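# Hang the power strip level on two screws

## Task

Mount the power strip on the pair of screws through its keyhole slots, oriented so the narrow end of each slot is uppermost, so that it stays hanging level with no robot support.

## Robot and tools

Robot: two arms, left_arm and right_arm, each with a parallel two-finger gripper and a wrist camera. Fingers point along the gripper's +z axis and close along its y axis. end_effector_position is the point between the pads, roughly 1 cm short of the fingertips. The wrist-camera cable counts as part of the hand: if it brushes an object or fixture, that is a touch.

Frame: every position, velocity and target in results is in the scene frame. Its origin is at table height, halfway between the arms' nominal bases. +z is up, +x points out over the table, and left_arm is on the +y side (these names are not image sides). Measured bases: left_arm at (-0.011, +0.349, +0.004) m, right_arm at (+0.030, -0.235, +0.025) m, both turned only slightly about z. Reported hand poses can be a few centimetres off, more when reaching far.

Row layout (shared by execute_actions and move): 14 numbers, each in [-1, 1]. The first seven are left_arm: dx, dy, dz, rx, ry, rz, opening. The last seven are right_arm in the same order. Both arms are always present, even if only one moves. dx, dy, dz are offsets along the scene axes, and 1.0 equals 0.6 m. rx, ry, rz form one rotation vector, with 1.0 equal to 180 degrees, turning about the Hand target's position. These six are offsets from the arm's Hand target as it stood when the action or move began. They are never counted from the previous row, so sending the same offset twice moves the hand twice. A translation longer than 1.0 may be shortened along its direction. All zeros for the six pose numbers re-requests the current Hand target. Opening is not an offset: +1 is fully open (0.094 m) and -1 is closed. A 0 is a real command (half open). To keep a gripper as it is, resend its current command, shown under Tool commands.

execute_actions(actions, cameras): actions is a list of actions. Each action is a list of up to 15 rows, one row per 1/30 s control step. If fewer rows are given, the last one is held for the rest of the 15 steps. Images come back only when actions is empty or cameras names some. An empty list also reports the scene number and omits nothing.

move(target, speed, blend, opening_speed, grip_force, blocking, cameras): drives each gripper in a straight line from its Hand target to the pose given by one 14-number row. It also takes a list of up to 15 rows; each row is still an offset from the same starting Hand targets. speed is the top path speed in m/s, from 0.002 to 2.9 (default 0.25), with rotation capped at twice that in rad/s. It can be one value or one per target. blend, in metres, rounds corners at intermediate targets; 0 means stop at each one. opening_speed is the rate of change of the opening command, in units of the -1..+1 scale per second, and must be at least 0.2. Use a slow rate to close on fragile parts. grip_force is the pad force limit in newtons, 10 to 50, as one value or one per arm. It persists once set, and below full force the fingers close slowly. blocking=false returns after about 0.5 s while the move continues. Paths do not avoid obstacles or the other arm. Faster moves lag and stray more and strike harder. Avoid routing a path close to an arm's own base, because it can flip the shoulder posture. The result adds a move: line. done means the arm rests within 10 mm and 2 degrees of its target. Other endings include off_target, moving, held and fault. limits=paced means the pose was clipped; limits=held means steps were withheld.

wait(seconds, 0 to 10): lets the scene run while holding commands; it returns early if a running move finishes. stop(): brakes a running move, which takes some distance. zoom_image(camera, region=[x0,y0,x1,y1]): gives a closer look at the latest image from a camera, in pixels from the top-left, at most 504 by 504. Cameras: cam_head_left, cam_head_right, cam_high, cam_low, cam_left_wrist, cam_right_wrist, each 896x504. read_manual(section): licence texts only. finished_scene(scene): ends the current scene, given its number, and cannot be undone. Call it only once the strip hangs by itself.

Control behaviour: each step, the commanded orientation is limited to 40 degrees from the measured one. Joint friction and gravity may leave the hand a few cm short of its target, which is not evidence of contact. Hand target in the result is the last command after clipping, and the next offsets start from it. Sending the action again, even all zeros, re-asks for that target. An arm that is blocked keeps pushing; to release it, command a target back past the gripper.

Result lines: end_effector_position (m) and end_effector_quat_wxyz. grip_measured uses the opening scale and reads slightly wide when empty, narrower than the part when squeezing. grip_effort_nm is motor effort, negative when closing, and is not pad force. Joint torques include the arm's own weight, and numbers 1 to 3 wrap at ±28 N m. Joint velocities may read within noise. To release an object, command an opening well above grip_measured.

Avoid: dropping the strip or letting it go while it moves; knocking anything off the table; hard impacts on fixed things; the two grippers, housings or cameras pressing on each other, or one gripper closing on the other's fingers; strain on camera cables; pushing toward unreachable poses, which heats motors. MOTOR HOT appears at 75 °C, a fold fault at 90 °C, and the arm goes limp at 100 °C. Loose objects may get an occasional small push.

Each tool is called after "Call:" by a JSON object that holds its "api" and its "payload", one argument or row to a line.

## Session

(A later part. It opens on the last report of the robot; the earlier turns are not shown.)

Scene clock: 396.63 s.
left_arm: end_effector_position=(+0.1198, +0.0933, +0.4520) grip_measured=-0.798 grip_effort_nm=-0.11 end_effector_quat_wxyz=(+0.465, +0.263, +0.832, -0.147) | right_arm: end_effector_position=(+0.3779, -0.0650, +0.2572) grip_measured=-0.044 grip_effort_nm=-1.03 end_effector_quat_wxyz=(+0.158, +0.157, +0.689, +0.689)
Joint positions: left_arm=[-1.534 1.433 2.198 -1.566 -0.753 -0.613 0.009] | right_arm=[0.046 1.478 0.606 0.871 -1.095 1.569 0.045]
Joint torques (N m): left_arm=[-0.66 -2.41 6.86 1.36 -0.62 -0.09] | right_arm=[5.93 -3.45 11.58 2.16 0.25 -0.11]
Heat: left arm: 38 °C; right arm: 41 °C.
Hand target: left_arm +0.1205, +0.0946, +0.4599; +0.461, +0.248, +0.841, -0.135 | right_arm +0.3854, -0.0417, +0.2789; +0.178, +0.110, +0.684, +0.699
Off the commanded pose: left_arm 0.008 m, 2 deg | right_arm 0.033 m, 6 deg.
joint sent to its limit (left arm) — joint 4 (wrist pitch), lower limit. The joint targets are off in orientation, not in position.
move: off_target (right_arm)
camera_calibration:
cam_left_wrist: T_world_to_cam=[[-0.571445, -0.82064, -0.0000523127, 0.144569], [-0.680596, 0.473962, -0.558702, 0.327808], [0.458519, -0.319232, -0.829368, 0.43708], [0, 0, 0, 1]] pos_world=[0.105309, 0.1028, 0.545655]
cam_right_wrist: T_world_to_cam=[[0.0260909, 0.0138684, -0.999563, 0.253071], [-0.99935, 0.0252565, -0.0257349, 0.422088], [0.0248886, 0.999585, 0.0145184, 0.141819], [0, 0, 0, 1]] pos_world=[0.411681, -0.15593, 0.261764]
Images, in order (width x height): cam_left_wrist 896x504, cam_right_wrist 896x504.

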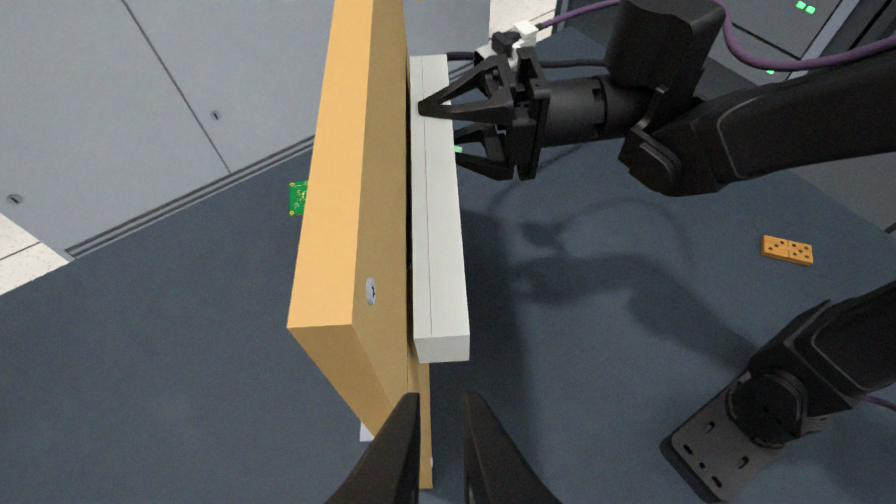

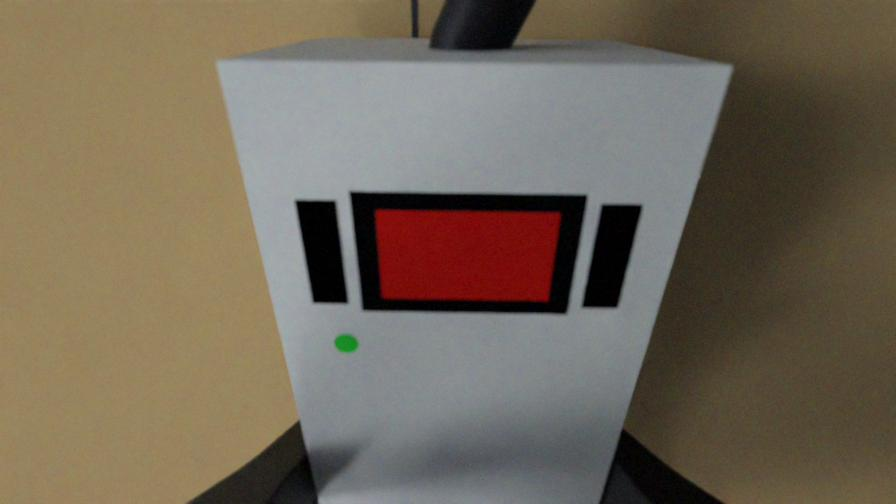

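Call:
{"api": "move", "payload": {
  "target": [0,0,0,0,0,0,-0.8, -0.024,-0.0518,0,0,0,0,-0.3],
  "speed": 0.05,
  "cameras": ["cam_left_wrist"]
}}

Call:
{"api": "zoom_image", "payload": {
  "camera": "cam_left_wrist",
  "region": [385, 40, 505, 145]
}}

Call:
{"api": "zoom_image", "payload": {
  "camera": "cam_left_wrist",
  "region": [385, 250, 505, 355]
}}

Scene clock: 405.13 s.
left_arm: end_effector_position=(+0.1198, +0.0933, +0.4520) grip_measured=-0.798 grip_effort_nm=-0.11 end_effector_quat_wxyz=(+0.465, +0.263, +0.832, -0.147) | right_arm: end_effector_position=(+0.3767, -0.0755, +0.2573) grip_measured=-0.044 grip_effort_nm=-1.03 end_effector_quat_wxyz=(+0.156, +0.155, +0.690, +0.690)
Joint positions: left_arm=[-1.534 1.433 2.198 -1.566 -0.753 -0.613 0.009] | right_arm=[0.004 1.478 0.606 0.871 -1.144 1.569 0.045]
Joint torques (N m): left_arm=[-0.66 -2.43 6.86 1.36 -0.62 -0.1] | right_arm=[0.12 -7.54 7.23 2.21 -0.29 0.01]
Heat: left arm: 39 °C; right arm: 41 °C.
Hand target: left_arm +0.1205, +0.0946, +0.4599; +0.461, +0.248, +0.841, -0.135 | right_arm +0.3710, -0.0728, +0.2789; +0.178, +0.110, +0.684, +0.699
Off the commanded pose: left_arm 0.008 m, 2 deg | right_arm 0.023 m, 6 deg.
joint sent to its limit (left arm) — joint 4 (wrist pitch), lower limit. The joint targets are off in orientation, not in position.
move: off_target (right_arm)
camera_calibration:
cam_left_wrist: T_world_to_cam=[[-0.571445, -0.82064, -0.0000523127, 0.144569], [-0.680596, 0.473962, -0.558702, 0.327808], [0.458519, -0.319232, -0.829368, 0.43708], [0, 0, 0, 1]] pos_world=[0.105309, 0.1028, 0.545655]
Images, in order (width x height): cam_left_wrist 896x504.

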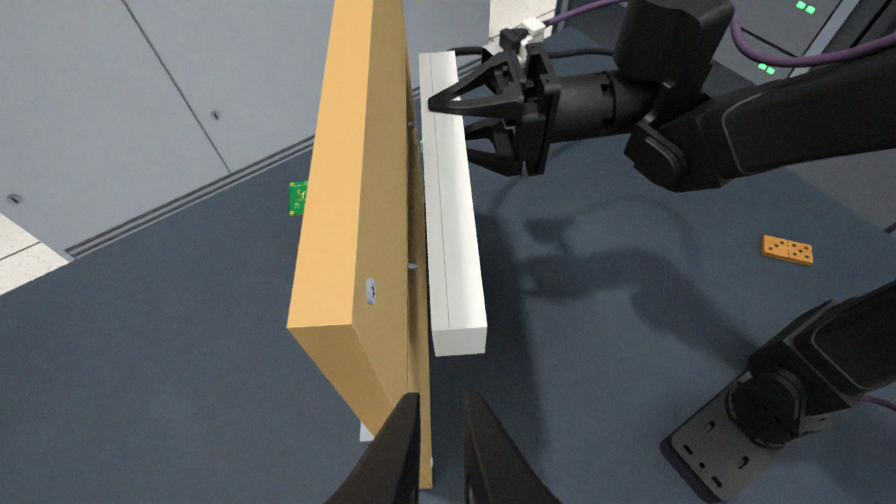

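Scaled by 4.200 from the camera's 896x504 image, which has a finer 1280x720 frame.

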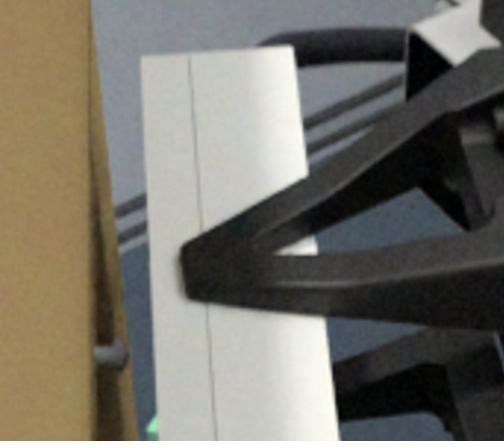

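Scaled by 4.200 from the camera's 896x504 image, which has a finer 1280x720 frame.

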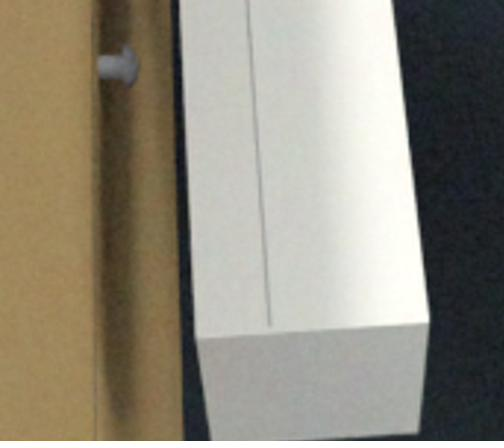

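Call:
{"api": "zoom_image", "payload": {
  "camera": "cam_left_wrist",
  "region": [405, 40, 445, 75]
}}

Call:
{"api": "zoom_image", "payload": {
  "camera": "cam_left_wrist",
  "region": [415, 310, 455, 345]
}}

Call:
{"api": "zoom_image", "payload": {
  "camera": "cam_left_wrist",
  "region": [395, 250, 435, 285]
}}

Call:
{"api": "zoom_image", "payload": {
  "camera": "cam_left_wrist",
  "region": [395, 108, 435, 143]
}}

Scaled by 12.600 from the camera's 896x504 image, which has a finer 1280x720 frame.

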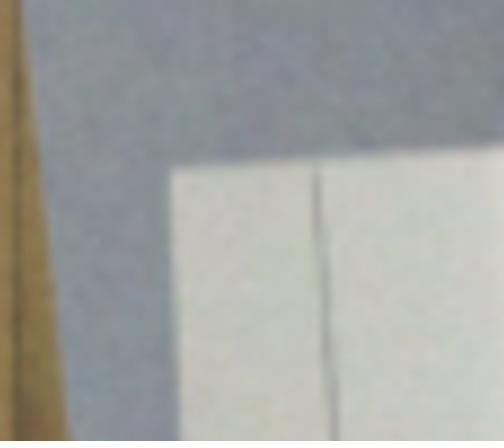

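Scaled by 12.600 from the camera's 896x504 image, which has a finer 1280x720 frame.

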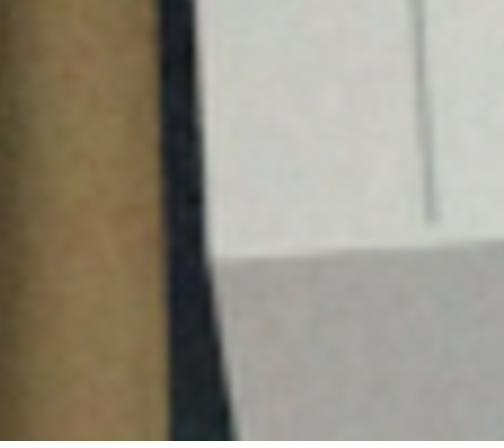

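Scaled by 12.600 from the camera's 896x504 image, which has a finer 1280x720 frame.

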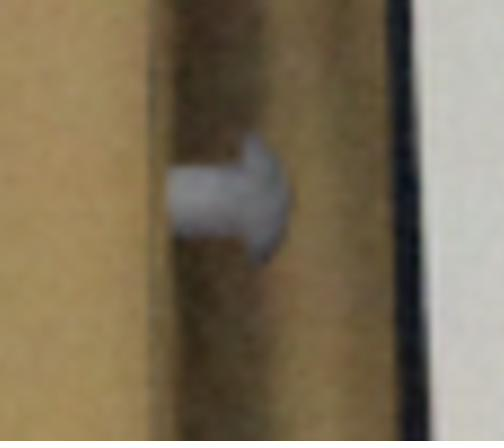

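Scaled by 12.600 from the camera's 896x504 image, which has a finer 1280x720 frame.

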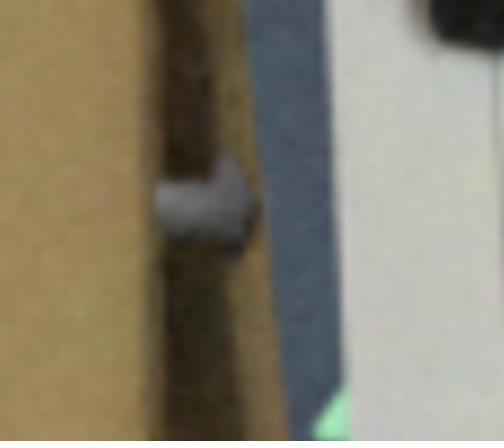

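Call:
{"api": "move", "payload": {
  "target": [0,0,0,0,0,0,-0.8, 0.0017,0.0185,0,0,0,-0.0033,-0.3],
  "speed": 0.05,
  "cameras": ["cam_left_wrist"]
}}

Call:
{"api": "zoom_image", "payload": {
  "camera": "cam_left_wrist",
  "region": [400, 40, 440, 75]
}}

Call:
{"api": "zoom_image", "payload": {
  "camera": "cam_left_wrist",
  "region": [405, 315, 445, 350]
}}

Call:
{"api": "zoom_image", "payload": {
  "camera": "cam_left_wrist",
  "region": [395, 250, 435, 285]
}}

Scene clock: 415.97 s.
left_arm: end_effector_position=(+0.1198, +0.0933, +0.4520) grip_measured=-0.798 grip_effort_nm=-0.11 end_effector_quat_wxyz=(+0.465, +0.263, +0.832, -0.147) | right_arm: end_effector_position=(+0.3785, -0.0685, +0.2573) grip_measured=-0.044 grip_effort_nm=-1.03 end_effector_quat_wxyz=(+0.159, +0.159, +0.689, +0.689)
Joint positions: left_arm=[-1.534 1.433 2.198 -1.566 -0.753 -0.613 0.009] | right_arm=[0.034 1.478 0.606 0.871 -1.103 1.569 0.045]
Joint torques (N m): left_arm=[-0.66 -2.41 6.86 1.36 -0.62 -0.1] | right_arm=[1.51 -7.99 6.86 2.16 -0.19 -0.07]
Heat: left arm: 39 °C; right arm: 40 °C.
Hand target: left_arm +0.1205, +0.0946, +0.4599; +0.461, +0.248, +0.841, -0.135 | right_arm +0.3721, -0.0617, +0.2789; +0.182, +0.114, +0.684, +0.698
Off the commanded pose: left_arm 0.008 m, 2 deg | right_arm 0.024 m, 6 deg.
joint sent to its limit (left arm) — joint 4 (wrist pitch), lower limit. The joint targets are off in orientation, not in position.
move: off_target (right_arm)
camera_calibration:
cam_left_wrist: T_world_to_cam=[[-0.571445, -0.82064, -0.0000523127, 0.144569], [-0.680596, 0.473962, -0.558702, 0.327808], [0.458519, -0.319232, -0.829368, 0.43708], [0, 0, 0, 1]] pos_world=[0.105309, 0.1028, 0.545655]
Images, in order (width x height): cam_left_wrist 896x504.

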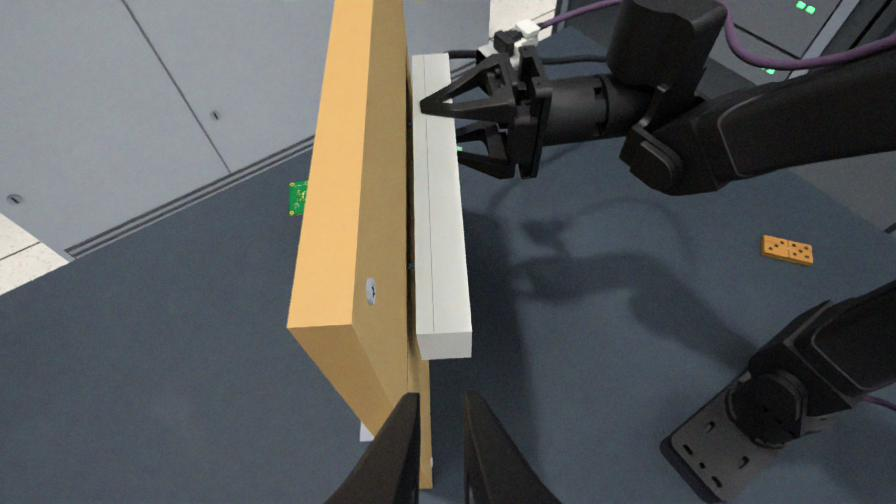

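Scaled by 12.600 from the camera's 896x504 image, which has a finer 1280x720 frame.

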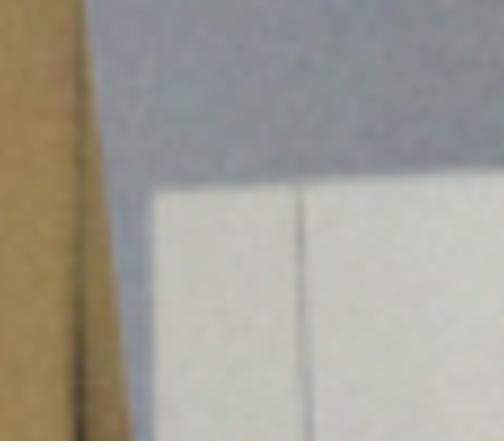

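Scaled by 12.600 from the camera's 896x504 image, which has a finer 1280x720 frame.

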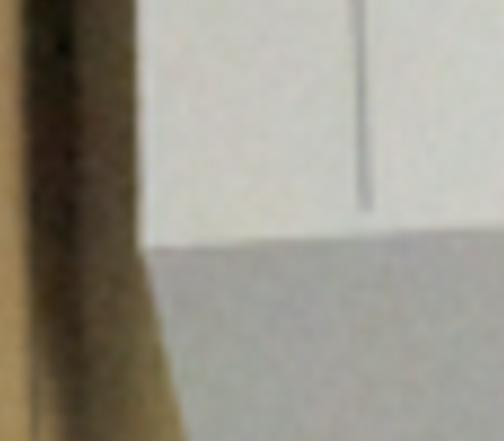

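Scaled by 12.600 from the camera's 896x504 image, which has a finer 1280x720 frame.

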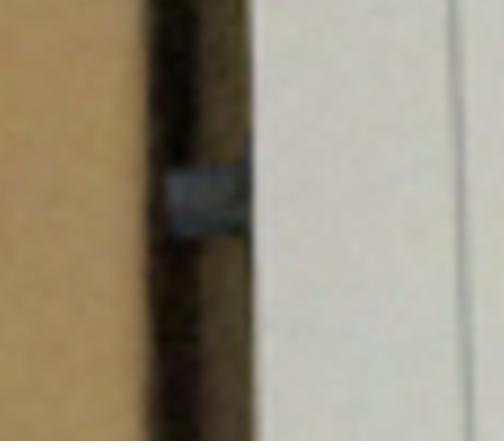

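Call:
{"api": "move", "payload": {
  "target": [0,0,0,0,0,0,-0.8, 0,0.005,0,0,0,0,-0.3],
  "speed": 0.03,
  "cameras": ["cam_left_wrist"]
}}

Call:
{"api": "zoom_image", "payload": {
  "camera": "cam_left_wrist",
  "region": [395, 250, 435, 285]
}}

Call:
{"api": "zoom_image", "payload": {
  "camera": "cam_left_wrist",
  "region": [395, 108, 435, 143]
}}

Scene clock: 418.40 s.
left_arm: end_effector_position=(+0.1198, +0.0933, +0.4520) grip_measured=-0.798 grip_effort_nm=-0.11 end_effector_quat_wxyz=(+0.465, +0.263, +0.832, -0.147) | right_arm: end_effector_position=(+0.3792, -0.0663, +0.2573) grip_measured=-0.044 grip_effort_nm=-1.03 end_effector_quat_wxyz=(+0.161, +0.160, +0.689, +0.688)
Joint positions: left_arm=[-1.534 1.433 2.198 -1.566 -0.753 -0.613 0.009] | right_arm=[0.043 1.478 0.606 0.871 -1.089 1.569 0.045]
Joint torques (N m): left_arm=[-0.66 -2.41 6.87 1.36 -0.62 -0.1] | right_arm=[1.48 -7.99 7.28 2.11 -0.19 -0.09]
Heat: left arm: 39 °C; right arm: 40 °C.
Hand target: left_arm +0.1205, +0.0946, +0.4599; +0.461, +0.248, +0.841, -0.135 | right_arm +0.3721, -0.0588, +0.2789; +0.182, +0.114, +0.684, +0.698
Off the commanded pose: left_arm 0.008 m, 2 deg | right_arm 0.024 m, 6 deg.
joint sent to its limit (left arm) — joint 4 (wrist pitch), lower limit. The joint targets are off in orientation, not in position.
move: off_target (right_arm)
camera_calibration:
cam_left_wrist: T_world_to_cam=[[-0.571445, -0.82064, -0.0000523127, 0.144569], [-0.680596, 0.473962, -0.558702, 0.327808], [0.458519, -0.319232, -0.829368, 0.43708], [0, 0, 0, 1]] pos_world=[0.105309, 0.1028, 0.545655]
Images, in order (width x height): cam_left_wrist 896x504.

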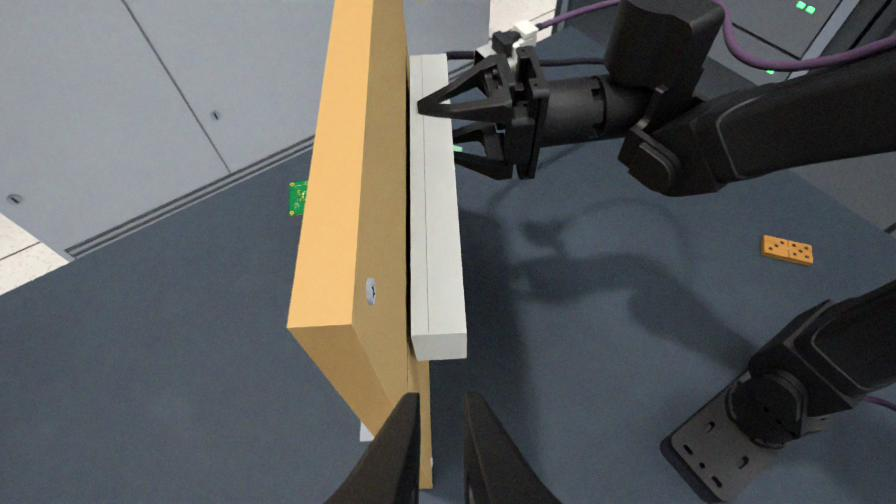

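Scaled by 12.600 from the camera's 896x504 image, which has a finer 1280x720 frame.

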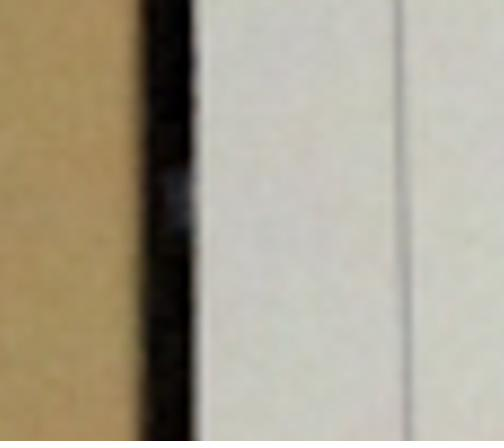

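Scaled by 12.600 from the camera's 896x504 image, which has a finer 1280x720 frame.

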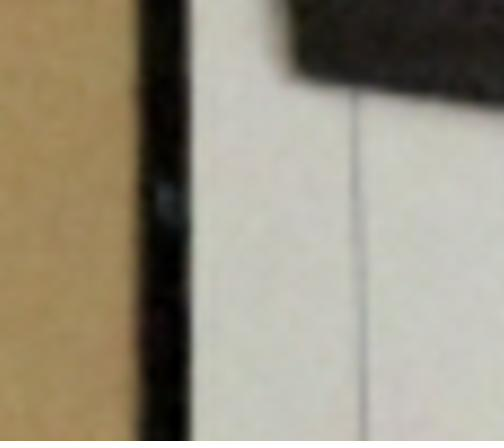

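Call:
{"api": "move", "payload": {
  "target": [0,0,0,0,0,0,-0.8, 0.002,0.0055,0,0,0,0,-0.3],
  "speed": 0.03,
  "cameras": ["cam_left_wrist"]
}}

Call:
{"api": "zoom_image", "payload": {
  "camera": "cam_left_wrist",
  "region": [395, 250, 435, 285]
}}

Call:
{"api": "zoom_image", "payload": {
  "camera": "cam_left_wrist",
  "region": [395, 108, 435, 143]
}}

Scene clock: 420.53 s.
left_arm: end_effector_position=(+0.1198, +0.0933, +0.4520) grip_measured=-0.798 grip_effort_nm=-0.11 end_effector_quat_wxyz=(+0.465, +0.263, +0.832, -0.147) | right_arm: end_effector_position=(+0.3799, -0.0639, +0.2572) grip_measured=-0.044 grip_effort_nm=-1.03 end_effector_quat_wxyz=(+0.163, +0.162, +0.688, +0.688)
Joint positions: left_arm=[-1.534 1.433 2.198 -1.566 -0.753 -0.613 0.009] | right_arm=[0.054 1.478 0.606 0.871 -1.074 1.569 0.045]
Joint torques (N m): left_arm=[-0.66 -2.4 6.87 1.36 -0.62 -0.09] | right_arm=[1.81 -7.54 7.6 2.14 -0.24 -0.14]
Heat: left arm: 39 °C; right arm: 40 °C.
Hand target: left_arm +0.1205, +0.0946, +0.4599; +0.461, +0.248, +0.841, -0.135 | right_arm +0.3732, -0.0554, +0.2789; +0.182, +0.114, +0.684, +0.698
Off the commanded pose: left_arm 0.008 m, 2 deg | right_arm 0.024 m, 6 deg.
joint sent to its limit (left arm) — joint 4 (wrist pitch), lower limit. The joint targets are off in orientation, not in position.
move: off_target (right_arm)
camera_calibration:
cam_left_wrist: T_world_to_cam=[[-0.571445, -0.82064, -0.0000523127, 0.144569], [-0.680596, 0.473962, -0.558702, 0.327808], [0.458519, -0.319232, -0.829368, 0.43708], [0, 0, 0, 1]] pos_world=[0.105309, 0.1028, 0.545655]
Images, in order (width x height): cam_left_wrist 896x504.

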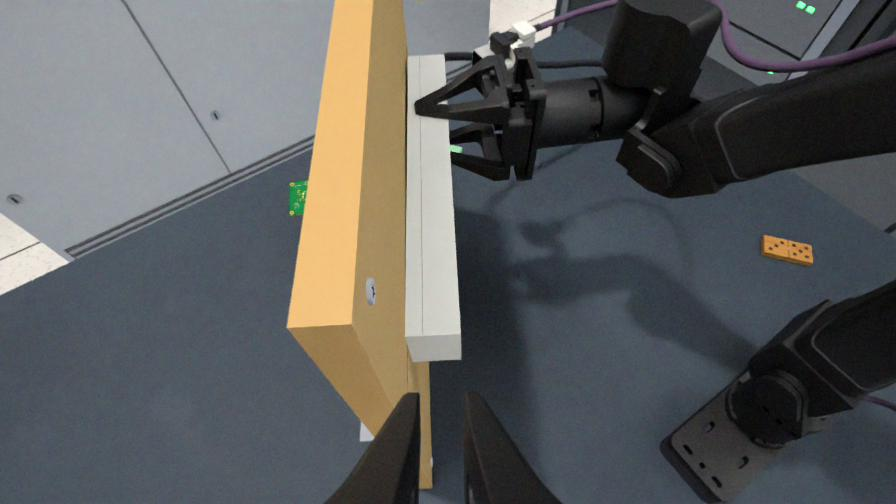

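Scaled by 12.600 from the camera's 896x504 image, which has a finer 1280x720 frame.

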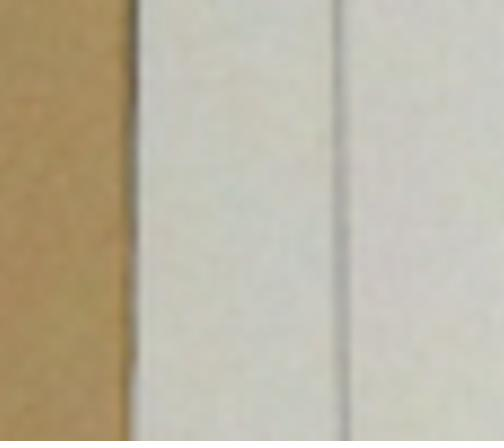

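Scaled by 12.600 from the camera's 896x504 image, which has a finer 1280x720 frame.

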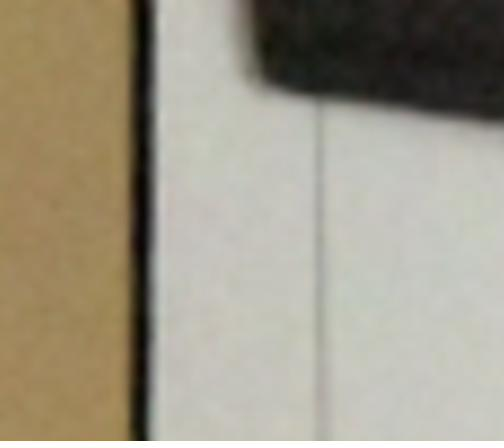

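Call:
{"api": "zoom_image", "payload": {
  "camera": "cam_left_wrist",
  "region": [395, 40, 435, 75]
}}

Call:
{"api": "zoom_image", "payload": {
  "camera": "cam_left_wrist",
  "region": [395, 315, 435, 350]
}}

Scaled by 12.600 from the camera's 896x504 image, which has a finer 1280x720 frame.

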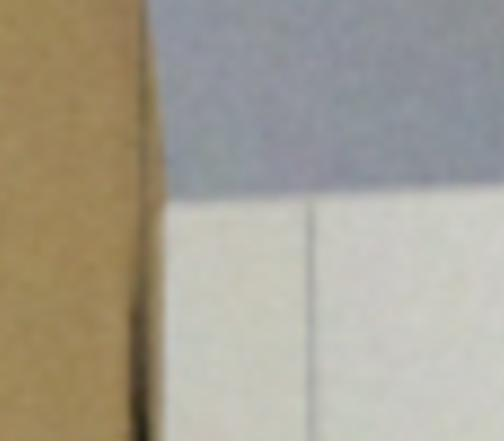

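Scaled by 12.600 from the camera's 896x504 image, which has a finer 1280x720 frame.

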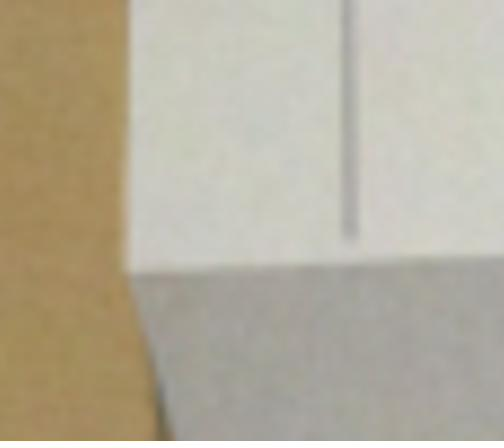

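Call:
{"api": "move", "payload": {
  "target": [0,0,0,0,0,0,-0.8, 0.0005,0.001,-0.03,0,0,0,-0.3],
  "speed": 0.05,
  "cameras": []
}}

Scene clock: 425.03 s.
left_arm: end_effector_position=(+0.1198, +0.0933, +0.4520) grip_measured=-0.798 grip_effort_nm=-0.11 end_effector_quat_wxyz=(+0.465, +0.263, +0.832, -0.147) | right_arm: end_effector_position=(+0.3805, -0.0639, +0.2559) grip_measured=-0.044 grip_effort_nm=-1.03 end_effector_quat_wxyz=(+0.176, +0.149, +0.685, +0.691)
Joint positions: left_arm=[-1.534 1.433 2.198 -1.566 -0.753 -0.613 0.009] | right_arm=[0.054 1.501 0.592 0.945 -1.073 1.566 0.045]
Joint torques (N m): left_arm=[-0.68 -2.41 6.86 1.36 -0.62 -0.09] | right_arm=[1.73 -4.98 5.49 2.23 -0.26 -0.12]
Heat: left arm: 39 °C; right arm: 39 °C.
Hand target: left_arm +0.1205, +0.0946, +0.4599; +0.461, +0.248, +0.841, -0.135 | right_arm +0.3736, -0.0548, +0.2609; +0.182, +0.114, +0.684, +0.698
Off the commanded pose: left_arm 0.008 m, 2 deg | right_arm 0.013 m, 4 deg.
joint sent to its limit (left arm) — joint 4 (wrist pitch), lower limit. The joint targets are off in orientation, not in position.
move: off_target (right_arm)
No camera images: "cameras" was empty.

Call:
{"api": "wait", "payload": {
  "seconds": 0,
  "cameras": ["cam_left_wrist", "cam_high", "cam_right_wrist"]
}}

Call:
{"api": "zoom_image", "payload": {
  "camera": "cam_high",
  "region": [310, 120, 550, 290]
}}

Call:
{"api": "zoom_image", "payload": {
  "camera": "cam_left_wrist",
  "region": [395, 315, 435, 350]
}}

Call:
{"api": "zoom_image", "payload": {
  "camera": "cam_left_wrist",
  "region": [395, 40, 435, 75]
}}

Scene clock: 425.87 s.
left_arm: end_effector_position=(+0.1198, +0.0933, +0.4520) grip_measured=-0.798 grip_effort_nm=-0.11 end_effector_quat_wxyz=(+0.465, +0.263, +0.832, -0.147) | right_arm: end_effector_position=(+0.3805, -0.0639, +0.2560) grip_measured=-0.044 grip_effort_nm=-1.03 end_effector_quat_wxyz=(+0.177, +0.149, +0.685, +0.691)
Joint positions: left_arm=[-1.534 1.433 2.198 -1.566 -0.753 -0.613 0.009] | right_arm=[0.054 1.501 0.592 0.945 -1.073 1.566 0.045]
Joint torques (N m): left_arm=[-0.66 -2.43 6.87 1.36 -0.62 -0.09] | right_arm=[1.98 -5 5.41 2.27 -0.23 -0.15]
Heat: left arm: 39 °C; right arm: 39 °C.
Hand target: left_arm +0.1205, +0.0946, +0.4599; +0.461, +0.248, +0.841, -0.135 | right_arm +0.3736, -0.0548, +0.2610; +0.182, +0.114, +0.684, +0.698
Tool commands: left_gripper/opening=-0.8 right_gripper/opening=-0.3
Off the commanded pose: left_arm 0.008 m, 2 deg | right_arm 0.012 m, 4 deg.
camera_calibration:
cam_left_wrist: T_world_to_cam=[[-0.571445, -0.82064, -0.0000523127, 0.144569], [-0.680596, 0.473962, -0.558702, 0.327808], [0.458519, -0.319232, -0.829368, 0.43708], [0, 0, 0, 1]] pos_world=[0.105309, 0.1028, 0.545655]
cam_right_wrist: T_world_to_cam=[[0.0651871, 0.0134796, -0.997782, 0.236377], [-0.997151, 0.0389142, -0.0646201, 0.434562], [0.0379568, 0.999152, 0.0159779, 0.135316], [0, 0, 0, 1]] pos_world=[0.412779, -0.155298, 0.261772]
Images, in order (width x height): cam_high 896x504, cam_left_wrist 896x504, cam_right_wrist 896x504.

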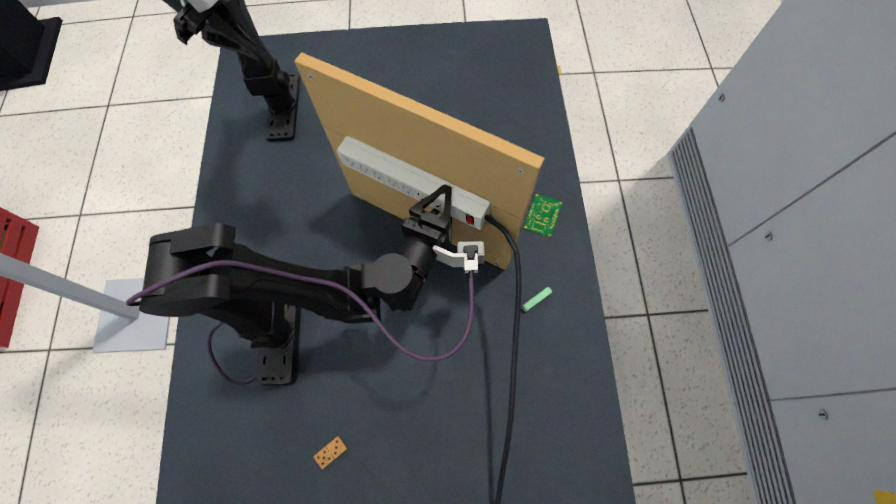

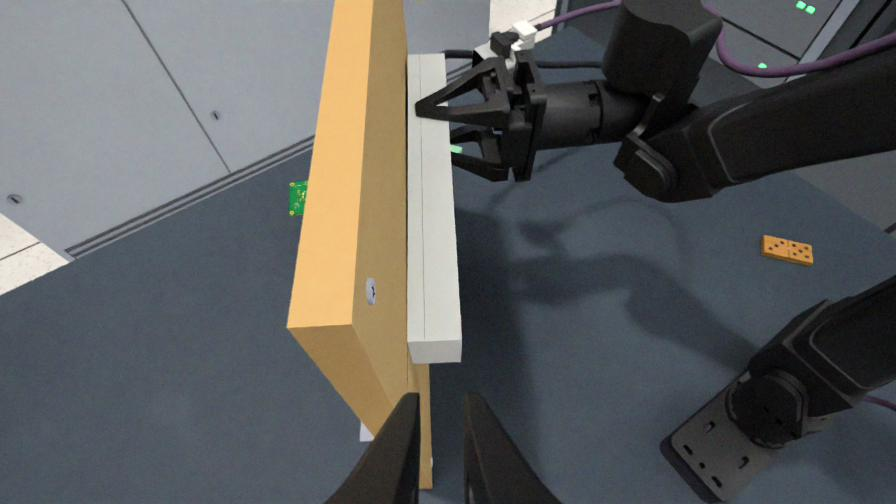

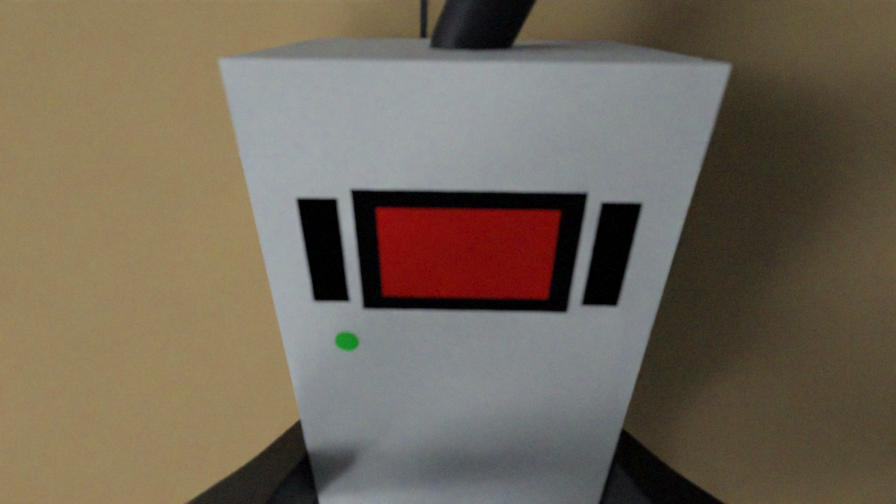

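Scaled by 2.100 from the camera's 896x504 image, which has a finer 1280x720 frame.

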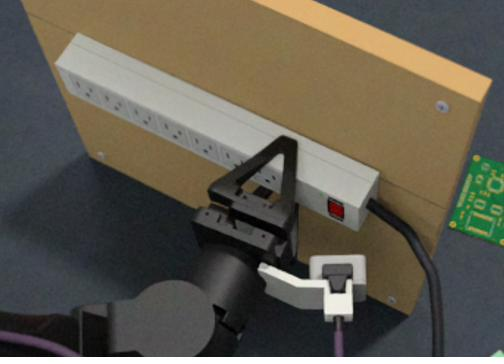

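Scaled by 12.600 from the camera's 896x504 image, which has a finer 1280x720 frame.

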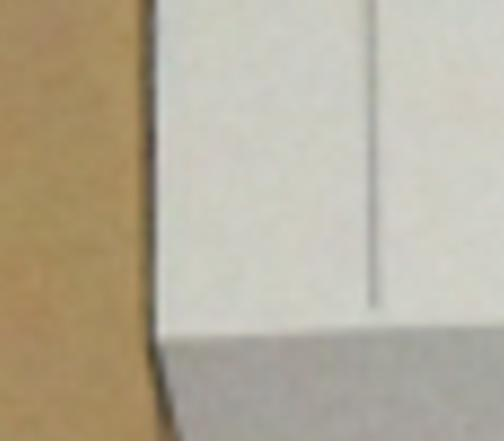

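Scaled by 12.600 from the camera's 896x504 image, which has a finer 1280x720 frame.

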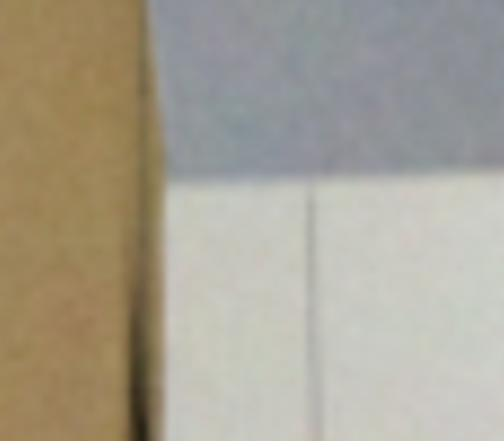

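Call:
{"api": "move", "payload": {
  "target": [0,0,0,0,0,0,-0.8, 0,0,-0.02,0,0.0167,0,-0.3],
  "speed": 0.05,
  "cameras": ["cam_left_wrist"]
}}

Call:
{"api": "zoom_image", "payload": {
  "camera": "cam_left_wrist",
  "region": [395, 315, 435, 350]
}}

Call:
{"api": "zoom_image", "payload": {
  "camera": "cam_left_wrist",
  "region": [395, 40, 435, 75]
}}

Scene clock: 427.63 s.
left_arm: end_effector_position=(+0.1198, +0.0933, +0.4520) grip_measured=-0.798 grip_effort_nm=-0.11 end_effector_quat_wxyz=(+0.465, +0.263, +0.832, -0.147) | right_arm: end_effector_position=(+0.3805, -0.0639, +0.2553) grip_measured=-0.044 grip_effort_nm=-1.03 end_effector_quat_wxyz=(+0.178, +0.147, +0.683, +0.693)
Joint positions: left_arm=[-1.534 1.433 2.198 -1.566 -0.753 -0.613 0.009] | right_arm=[0.054 1.51 0.587 0.971 -1.073 1.574 0.045]
Joint torques (N m): left_arm=[-0.66 -2.41 6.87 1.36 -0.62 -0.1] | right_arm=[1.77 -4.66 4.71 1.85 -0.2 -0.08]
Heat: left arm: 39 °C; right arm: 39 °C.
Hand target: left_arm +0.1205, +0.0946, +0.4599; +0.461, +0.248, +0.841, -0.135 | right_arm +0.3735, -0.0548, +0.2490; +0.164, +0.132, +0.688, +0.694
Off the commanded pose: left_arm 0.008 m, 2 deg | right_arm 0.013 m, 2 deg.
joint sent to its limit (left arm) — joint 4 (wrist pitch), lower limit. The joint targets are off in orientation, not in position.
move: off_target (right_arm)
camera_calibration:
cam_left_wrist: T_world_to_cam=[[-0.571445, -0.82064, -0.0000523127, 0.144569], [-0.680596, 0.473962, -0.558702, 0.327808], [0.458519, -0.319232, -0.829368, 0.43708], [0, 0, 0, 1]] pos_world=[0.105309, 0.1028, 0.545655]
Images, in order (width x height): cam_left_wrist 896x504.

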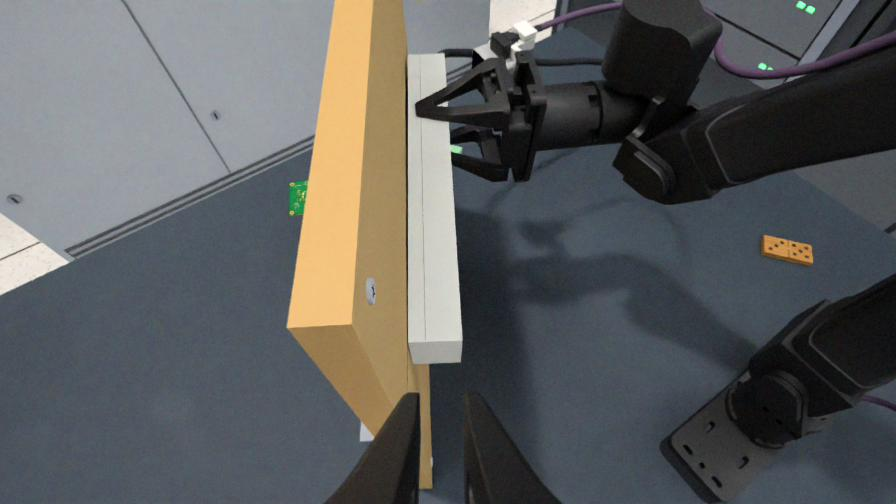

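Scaled by 12.600 from the camera's 896x504 image, which has a finer 1280x720 frame.

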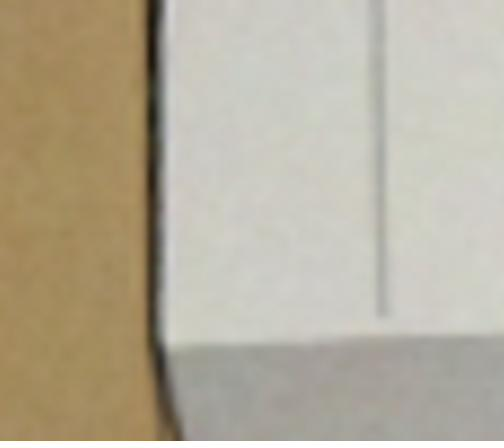

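Scaled by 12.600 from the camera's 896x504 image, which has a finer 1280x720 frame.

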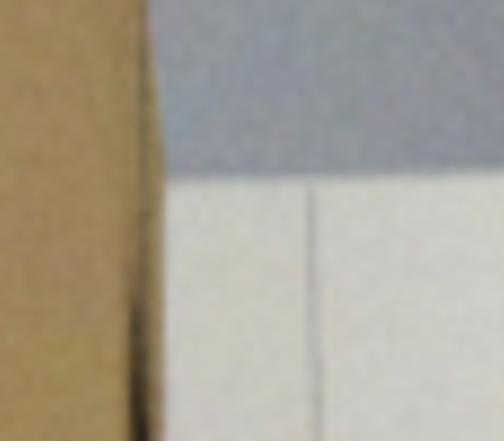

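Call:
{"api": "move", "payload": {
  "target": [
    [0,0,0,0,0,0,-0.8, 0.004,0.009,0.02,0,0,0,-0.3],
    [0,0,0,0,0,0,-0.8, 0.006,0.0135,0.02,0,0,0,-0.3]
  ],
  "speed": 0.05,
  "blend": [0.005,0],
  "cameras": ["cam_left_wrist"]
}}

Call:
{"api": "zoom_image", "payload": {
  "camera": "cam_left_wrist",
  "region": [395, 315, 435, 350]
}}

Call:
{"api": "zoom_image", "payload": {
  "camera": "cam_left_wrist",
  "region": [395, 108, 435, 143]
}}

Scene clock: 429.43 s.
left_arm: end_effector_position=(+0.1198, +0.0933, +0.4520) grip_measured=-0.798 grip_effort_nm=-0.11 end_effector_quat_wxyz=(+0.465, +0.263, +0.832, -0.147) | right_arm: end_effector_position=(+0.3813, -0.0617, +0.2483) grip_measured=-0.044 grip_effort_nm=-1.03 end_effector_quat_wxyz=(+0.164, +0.164, +0.687, +0.689)
Joint positions: left_arm=[-1.534 1.433 2.198 -1.566 -0.753 -0.613 0.009] | right_arm=[0.063 1.51 0.587 0.927 -1.059 1.575 0.045]
Joint torques (N m): left_arm=[-0.65 -2.43 6.87 1.36 -0.62 -0.1] | right_arm=[3.47 -6.3 7.84 1.75 -0.13 -0.08]
Heat: left arm: 39 °C; right arm: 39 °C.
Hand target: left_arm +0.1205, +0.0946, +0.4599; +0.461, +0.248, +0.841, -0.135 | right_arm +0.3771, -0.0467, +0.2609; +0.164, +0.132, +0.688, +0.694
Off the commanded pose: left_arm 0.008 m, 2 deg | right_arm 0.020 m, 4 deg.
joint sent to its limit (left arm) — joint 4 (wrist pitch), lower limit. The joint targets are off in orientation, not in position.
move: off_target (right_arm); blend cut to 0.0015 m at target 1
camera_calibration:
cam_left_wrist: T_world_to_cam=[[-0.571445, -0.82064, -0.0000523127, 0.144569], [-0.680596, 0.473962, -0.558702, 0.327808], [0.458519, -0.319232, -0.829368, 0.43708], [0, 0, 0, 1]] pos_world=[0.105309, 0.1028, 0.545655]
Images, in order (width x height): cam_left_wrist 896x504.

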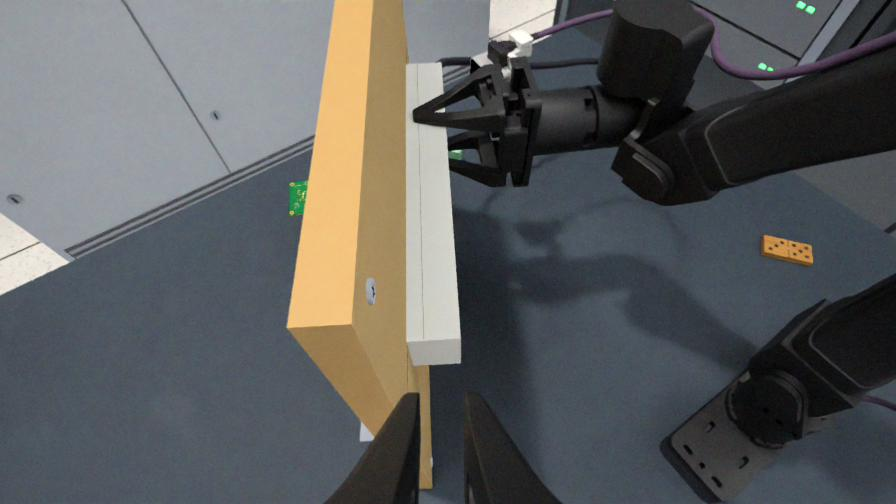

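Scaled by 12.600 from the camera's 896x504 image, which has a finer 1280x720 frame.

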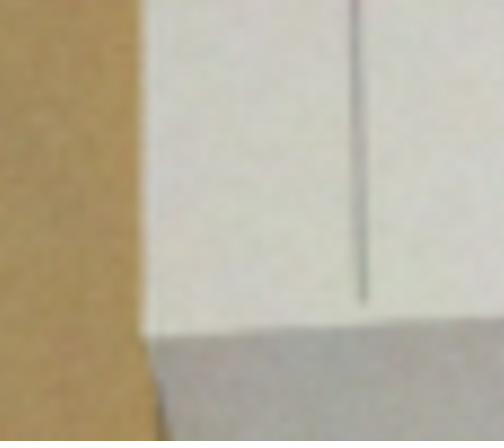

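Scaled by 12.600 from the camera's 896x504 image, which has a finer 1280x720 frame.

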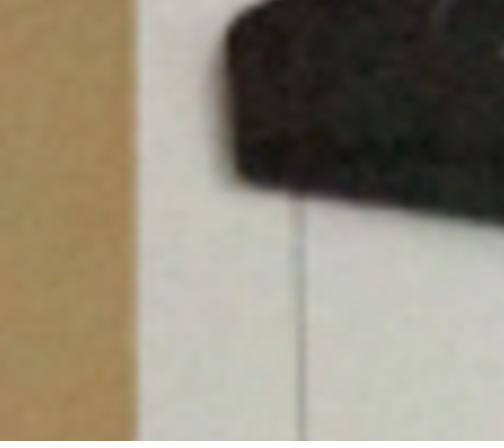

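Call:
{"api": "move", "payload": {
  "target": [0,0,0,0,0,0,-0.8, 0,-0.002,-0.03,0,0.004,0,-0.3],
  "speed": 0.05,
  "cameras": ["cam_left_wrist", "cam_high"]
}}

Call:
{"api": "zoom_image", "payload": {
  "camera": "cam_left_wrist",
  "region": [395, 315, 435, 350]
}}

Call:
{"api": "zoom_image", "payload": {
  "camera": "cam_left_wrist",
  "region": [395, 108, 435, 143]
}}

Call:
{"api": "zoom_image", "payload": {
  "camera": "cam_high",
  "region": [310, 120, 550, 290]
}}

Scene clock: 431.67 s.
left_arm: end_effector_position=(+0.1198, +0.0933, +0.4520) grip_measured=-0.798 grip_effort_nm=-0.11 end_effector_quat_wxyz=(+0.465, +0.263, +0.832, -0.147) | right_arm: end_effector_position=(+0.3814, -0.0617, +0.2479) grip_measured=-0.044 grip_effort_nm=-1.03 end_effector_quat_wxyz=(+0.162, +0.159, +0.684, +0.693)
Joint positions: left_arm=[-1.534 1.433 2.198 -1.566 -0.753 -0.613 0.009] | right_arm=[0.06 1.53 0.585 0.972 -1.072 1.593 0.045]
Joint torques (N m): left_arm=[-0.68 -2.43 6.87 1.36 -0.62 -0.1] | right_arm=[3.4 -3.75 5.29 1.9 0.02 -0.28]
Heat: left arm: 39 °C; right arm: 39 °C.
Hand target: left_arm +0.1205, +0.0946, +0.4599; +0.461, +0.248, +0.841, -0.135 | right_arm +0.3771, -0.0479, +0.2429; +0.160, +0.136, +0.689, +0.694
Off the commanded pose: left_arm 0.008 m, 2 deg | right_arm 0.015 m, 3 deg.
joint sent to its limit (left arm) — joint 4 (wrist pitch), lower limit. The joint targets are off in orientation, not in position.
move: off_target (right_arm)
camera_calibration:
cam_left_wrist: T_world_to_cam=[[-0.571445, -0.82064, -0.0000523127, 0.144569], [-0.680596, 0.473962, -0.558702, 0.327808], [0.458519, -0.319232, -0.829368, 0.43708], [0, 0, 0, 1]] pos_world=[0.105309, 0.1028, 0.545655]
Images, in order (width x height): cam_high 896x504, cam_left_wrist 896x504.

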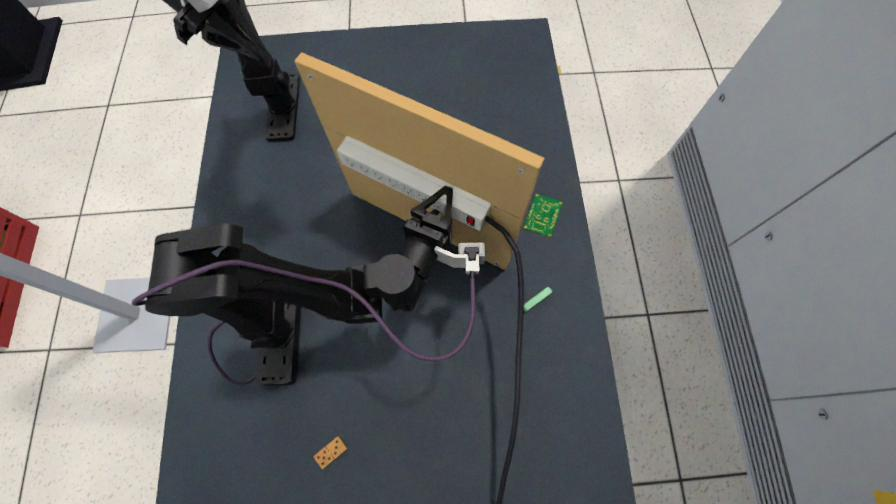

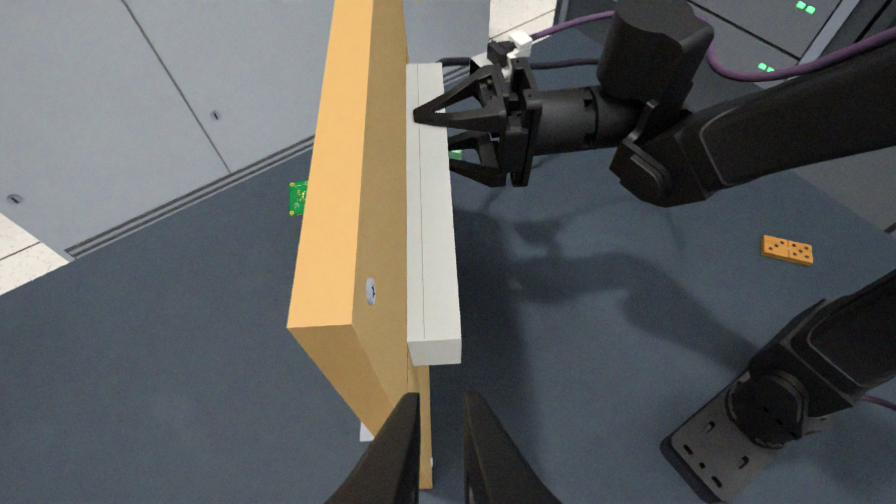

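Scaled by 12.600 from the camera's 896x504 image, which has a finer 1280x720 frame.

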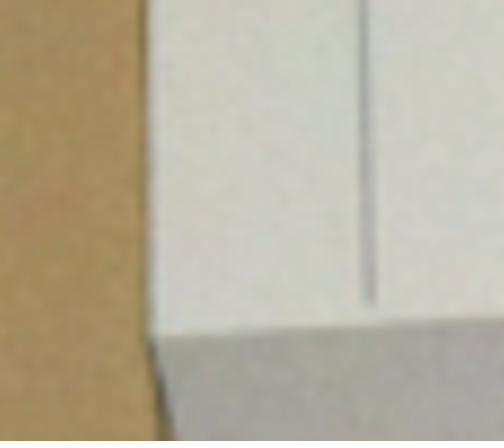

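Scaled by 12.600 from the camera's 896x504 image, which has a finer 1280x720 frame.

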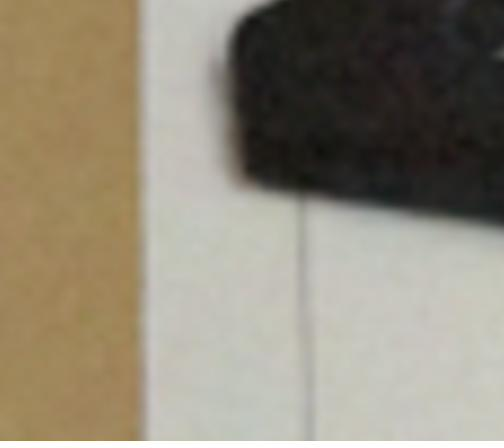

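Scaled by 2.100 from the camera's 896x504 image, which has a finer 1280x720 frame.

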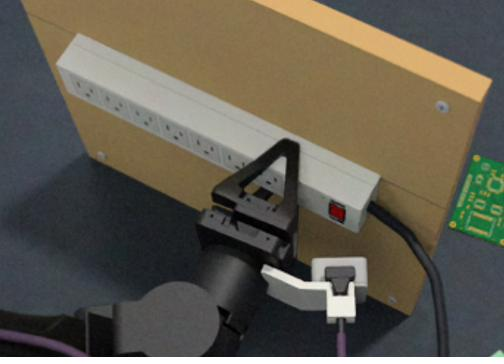

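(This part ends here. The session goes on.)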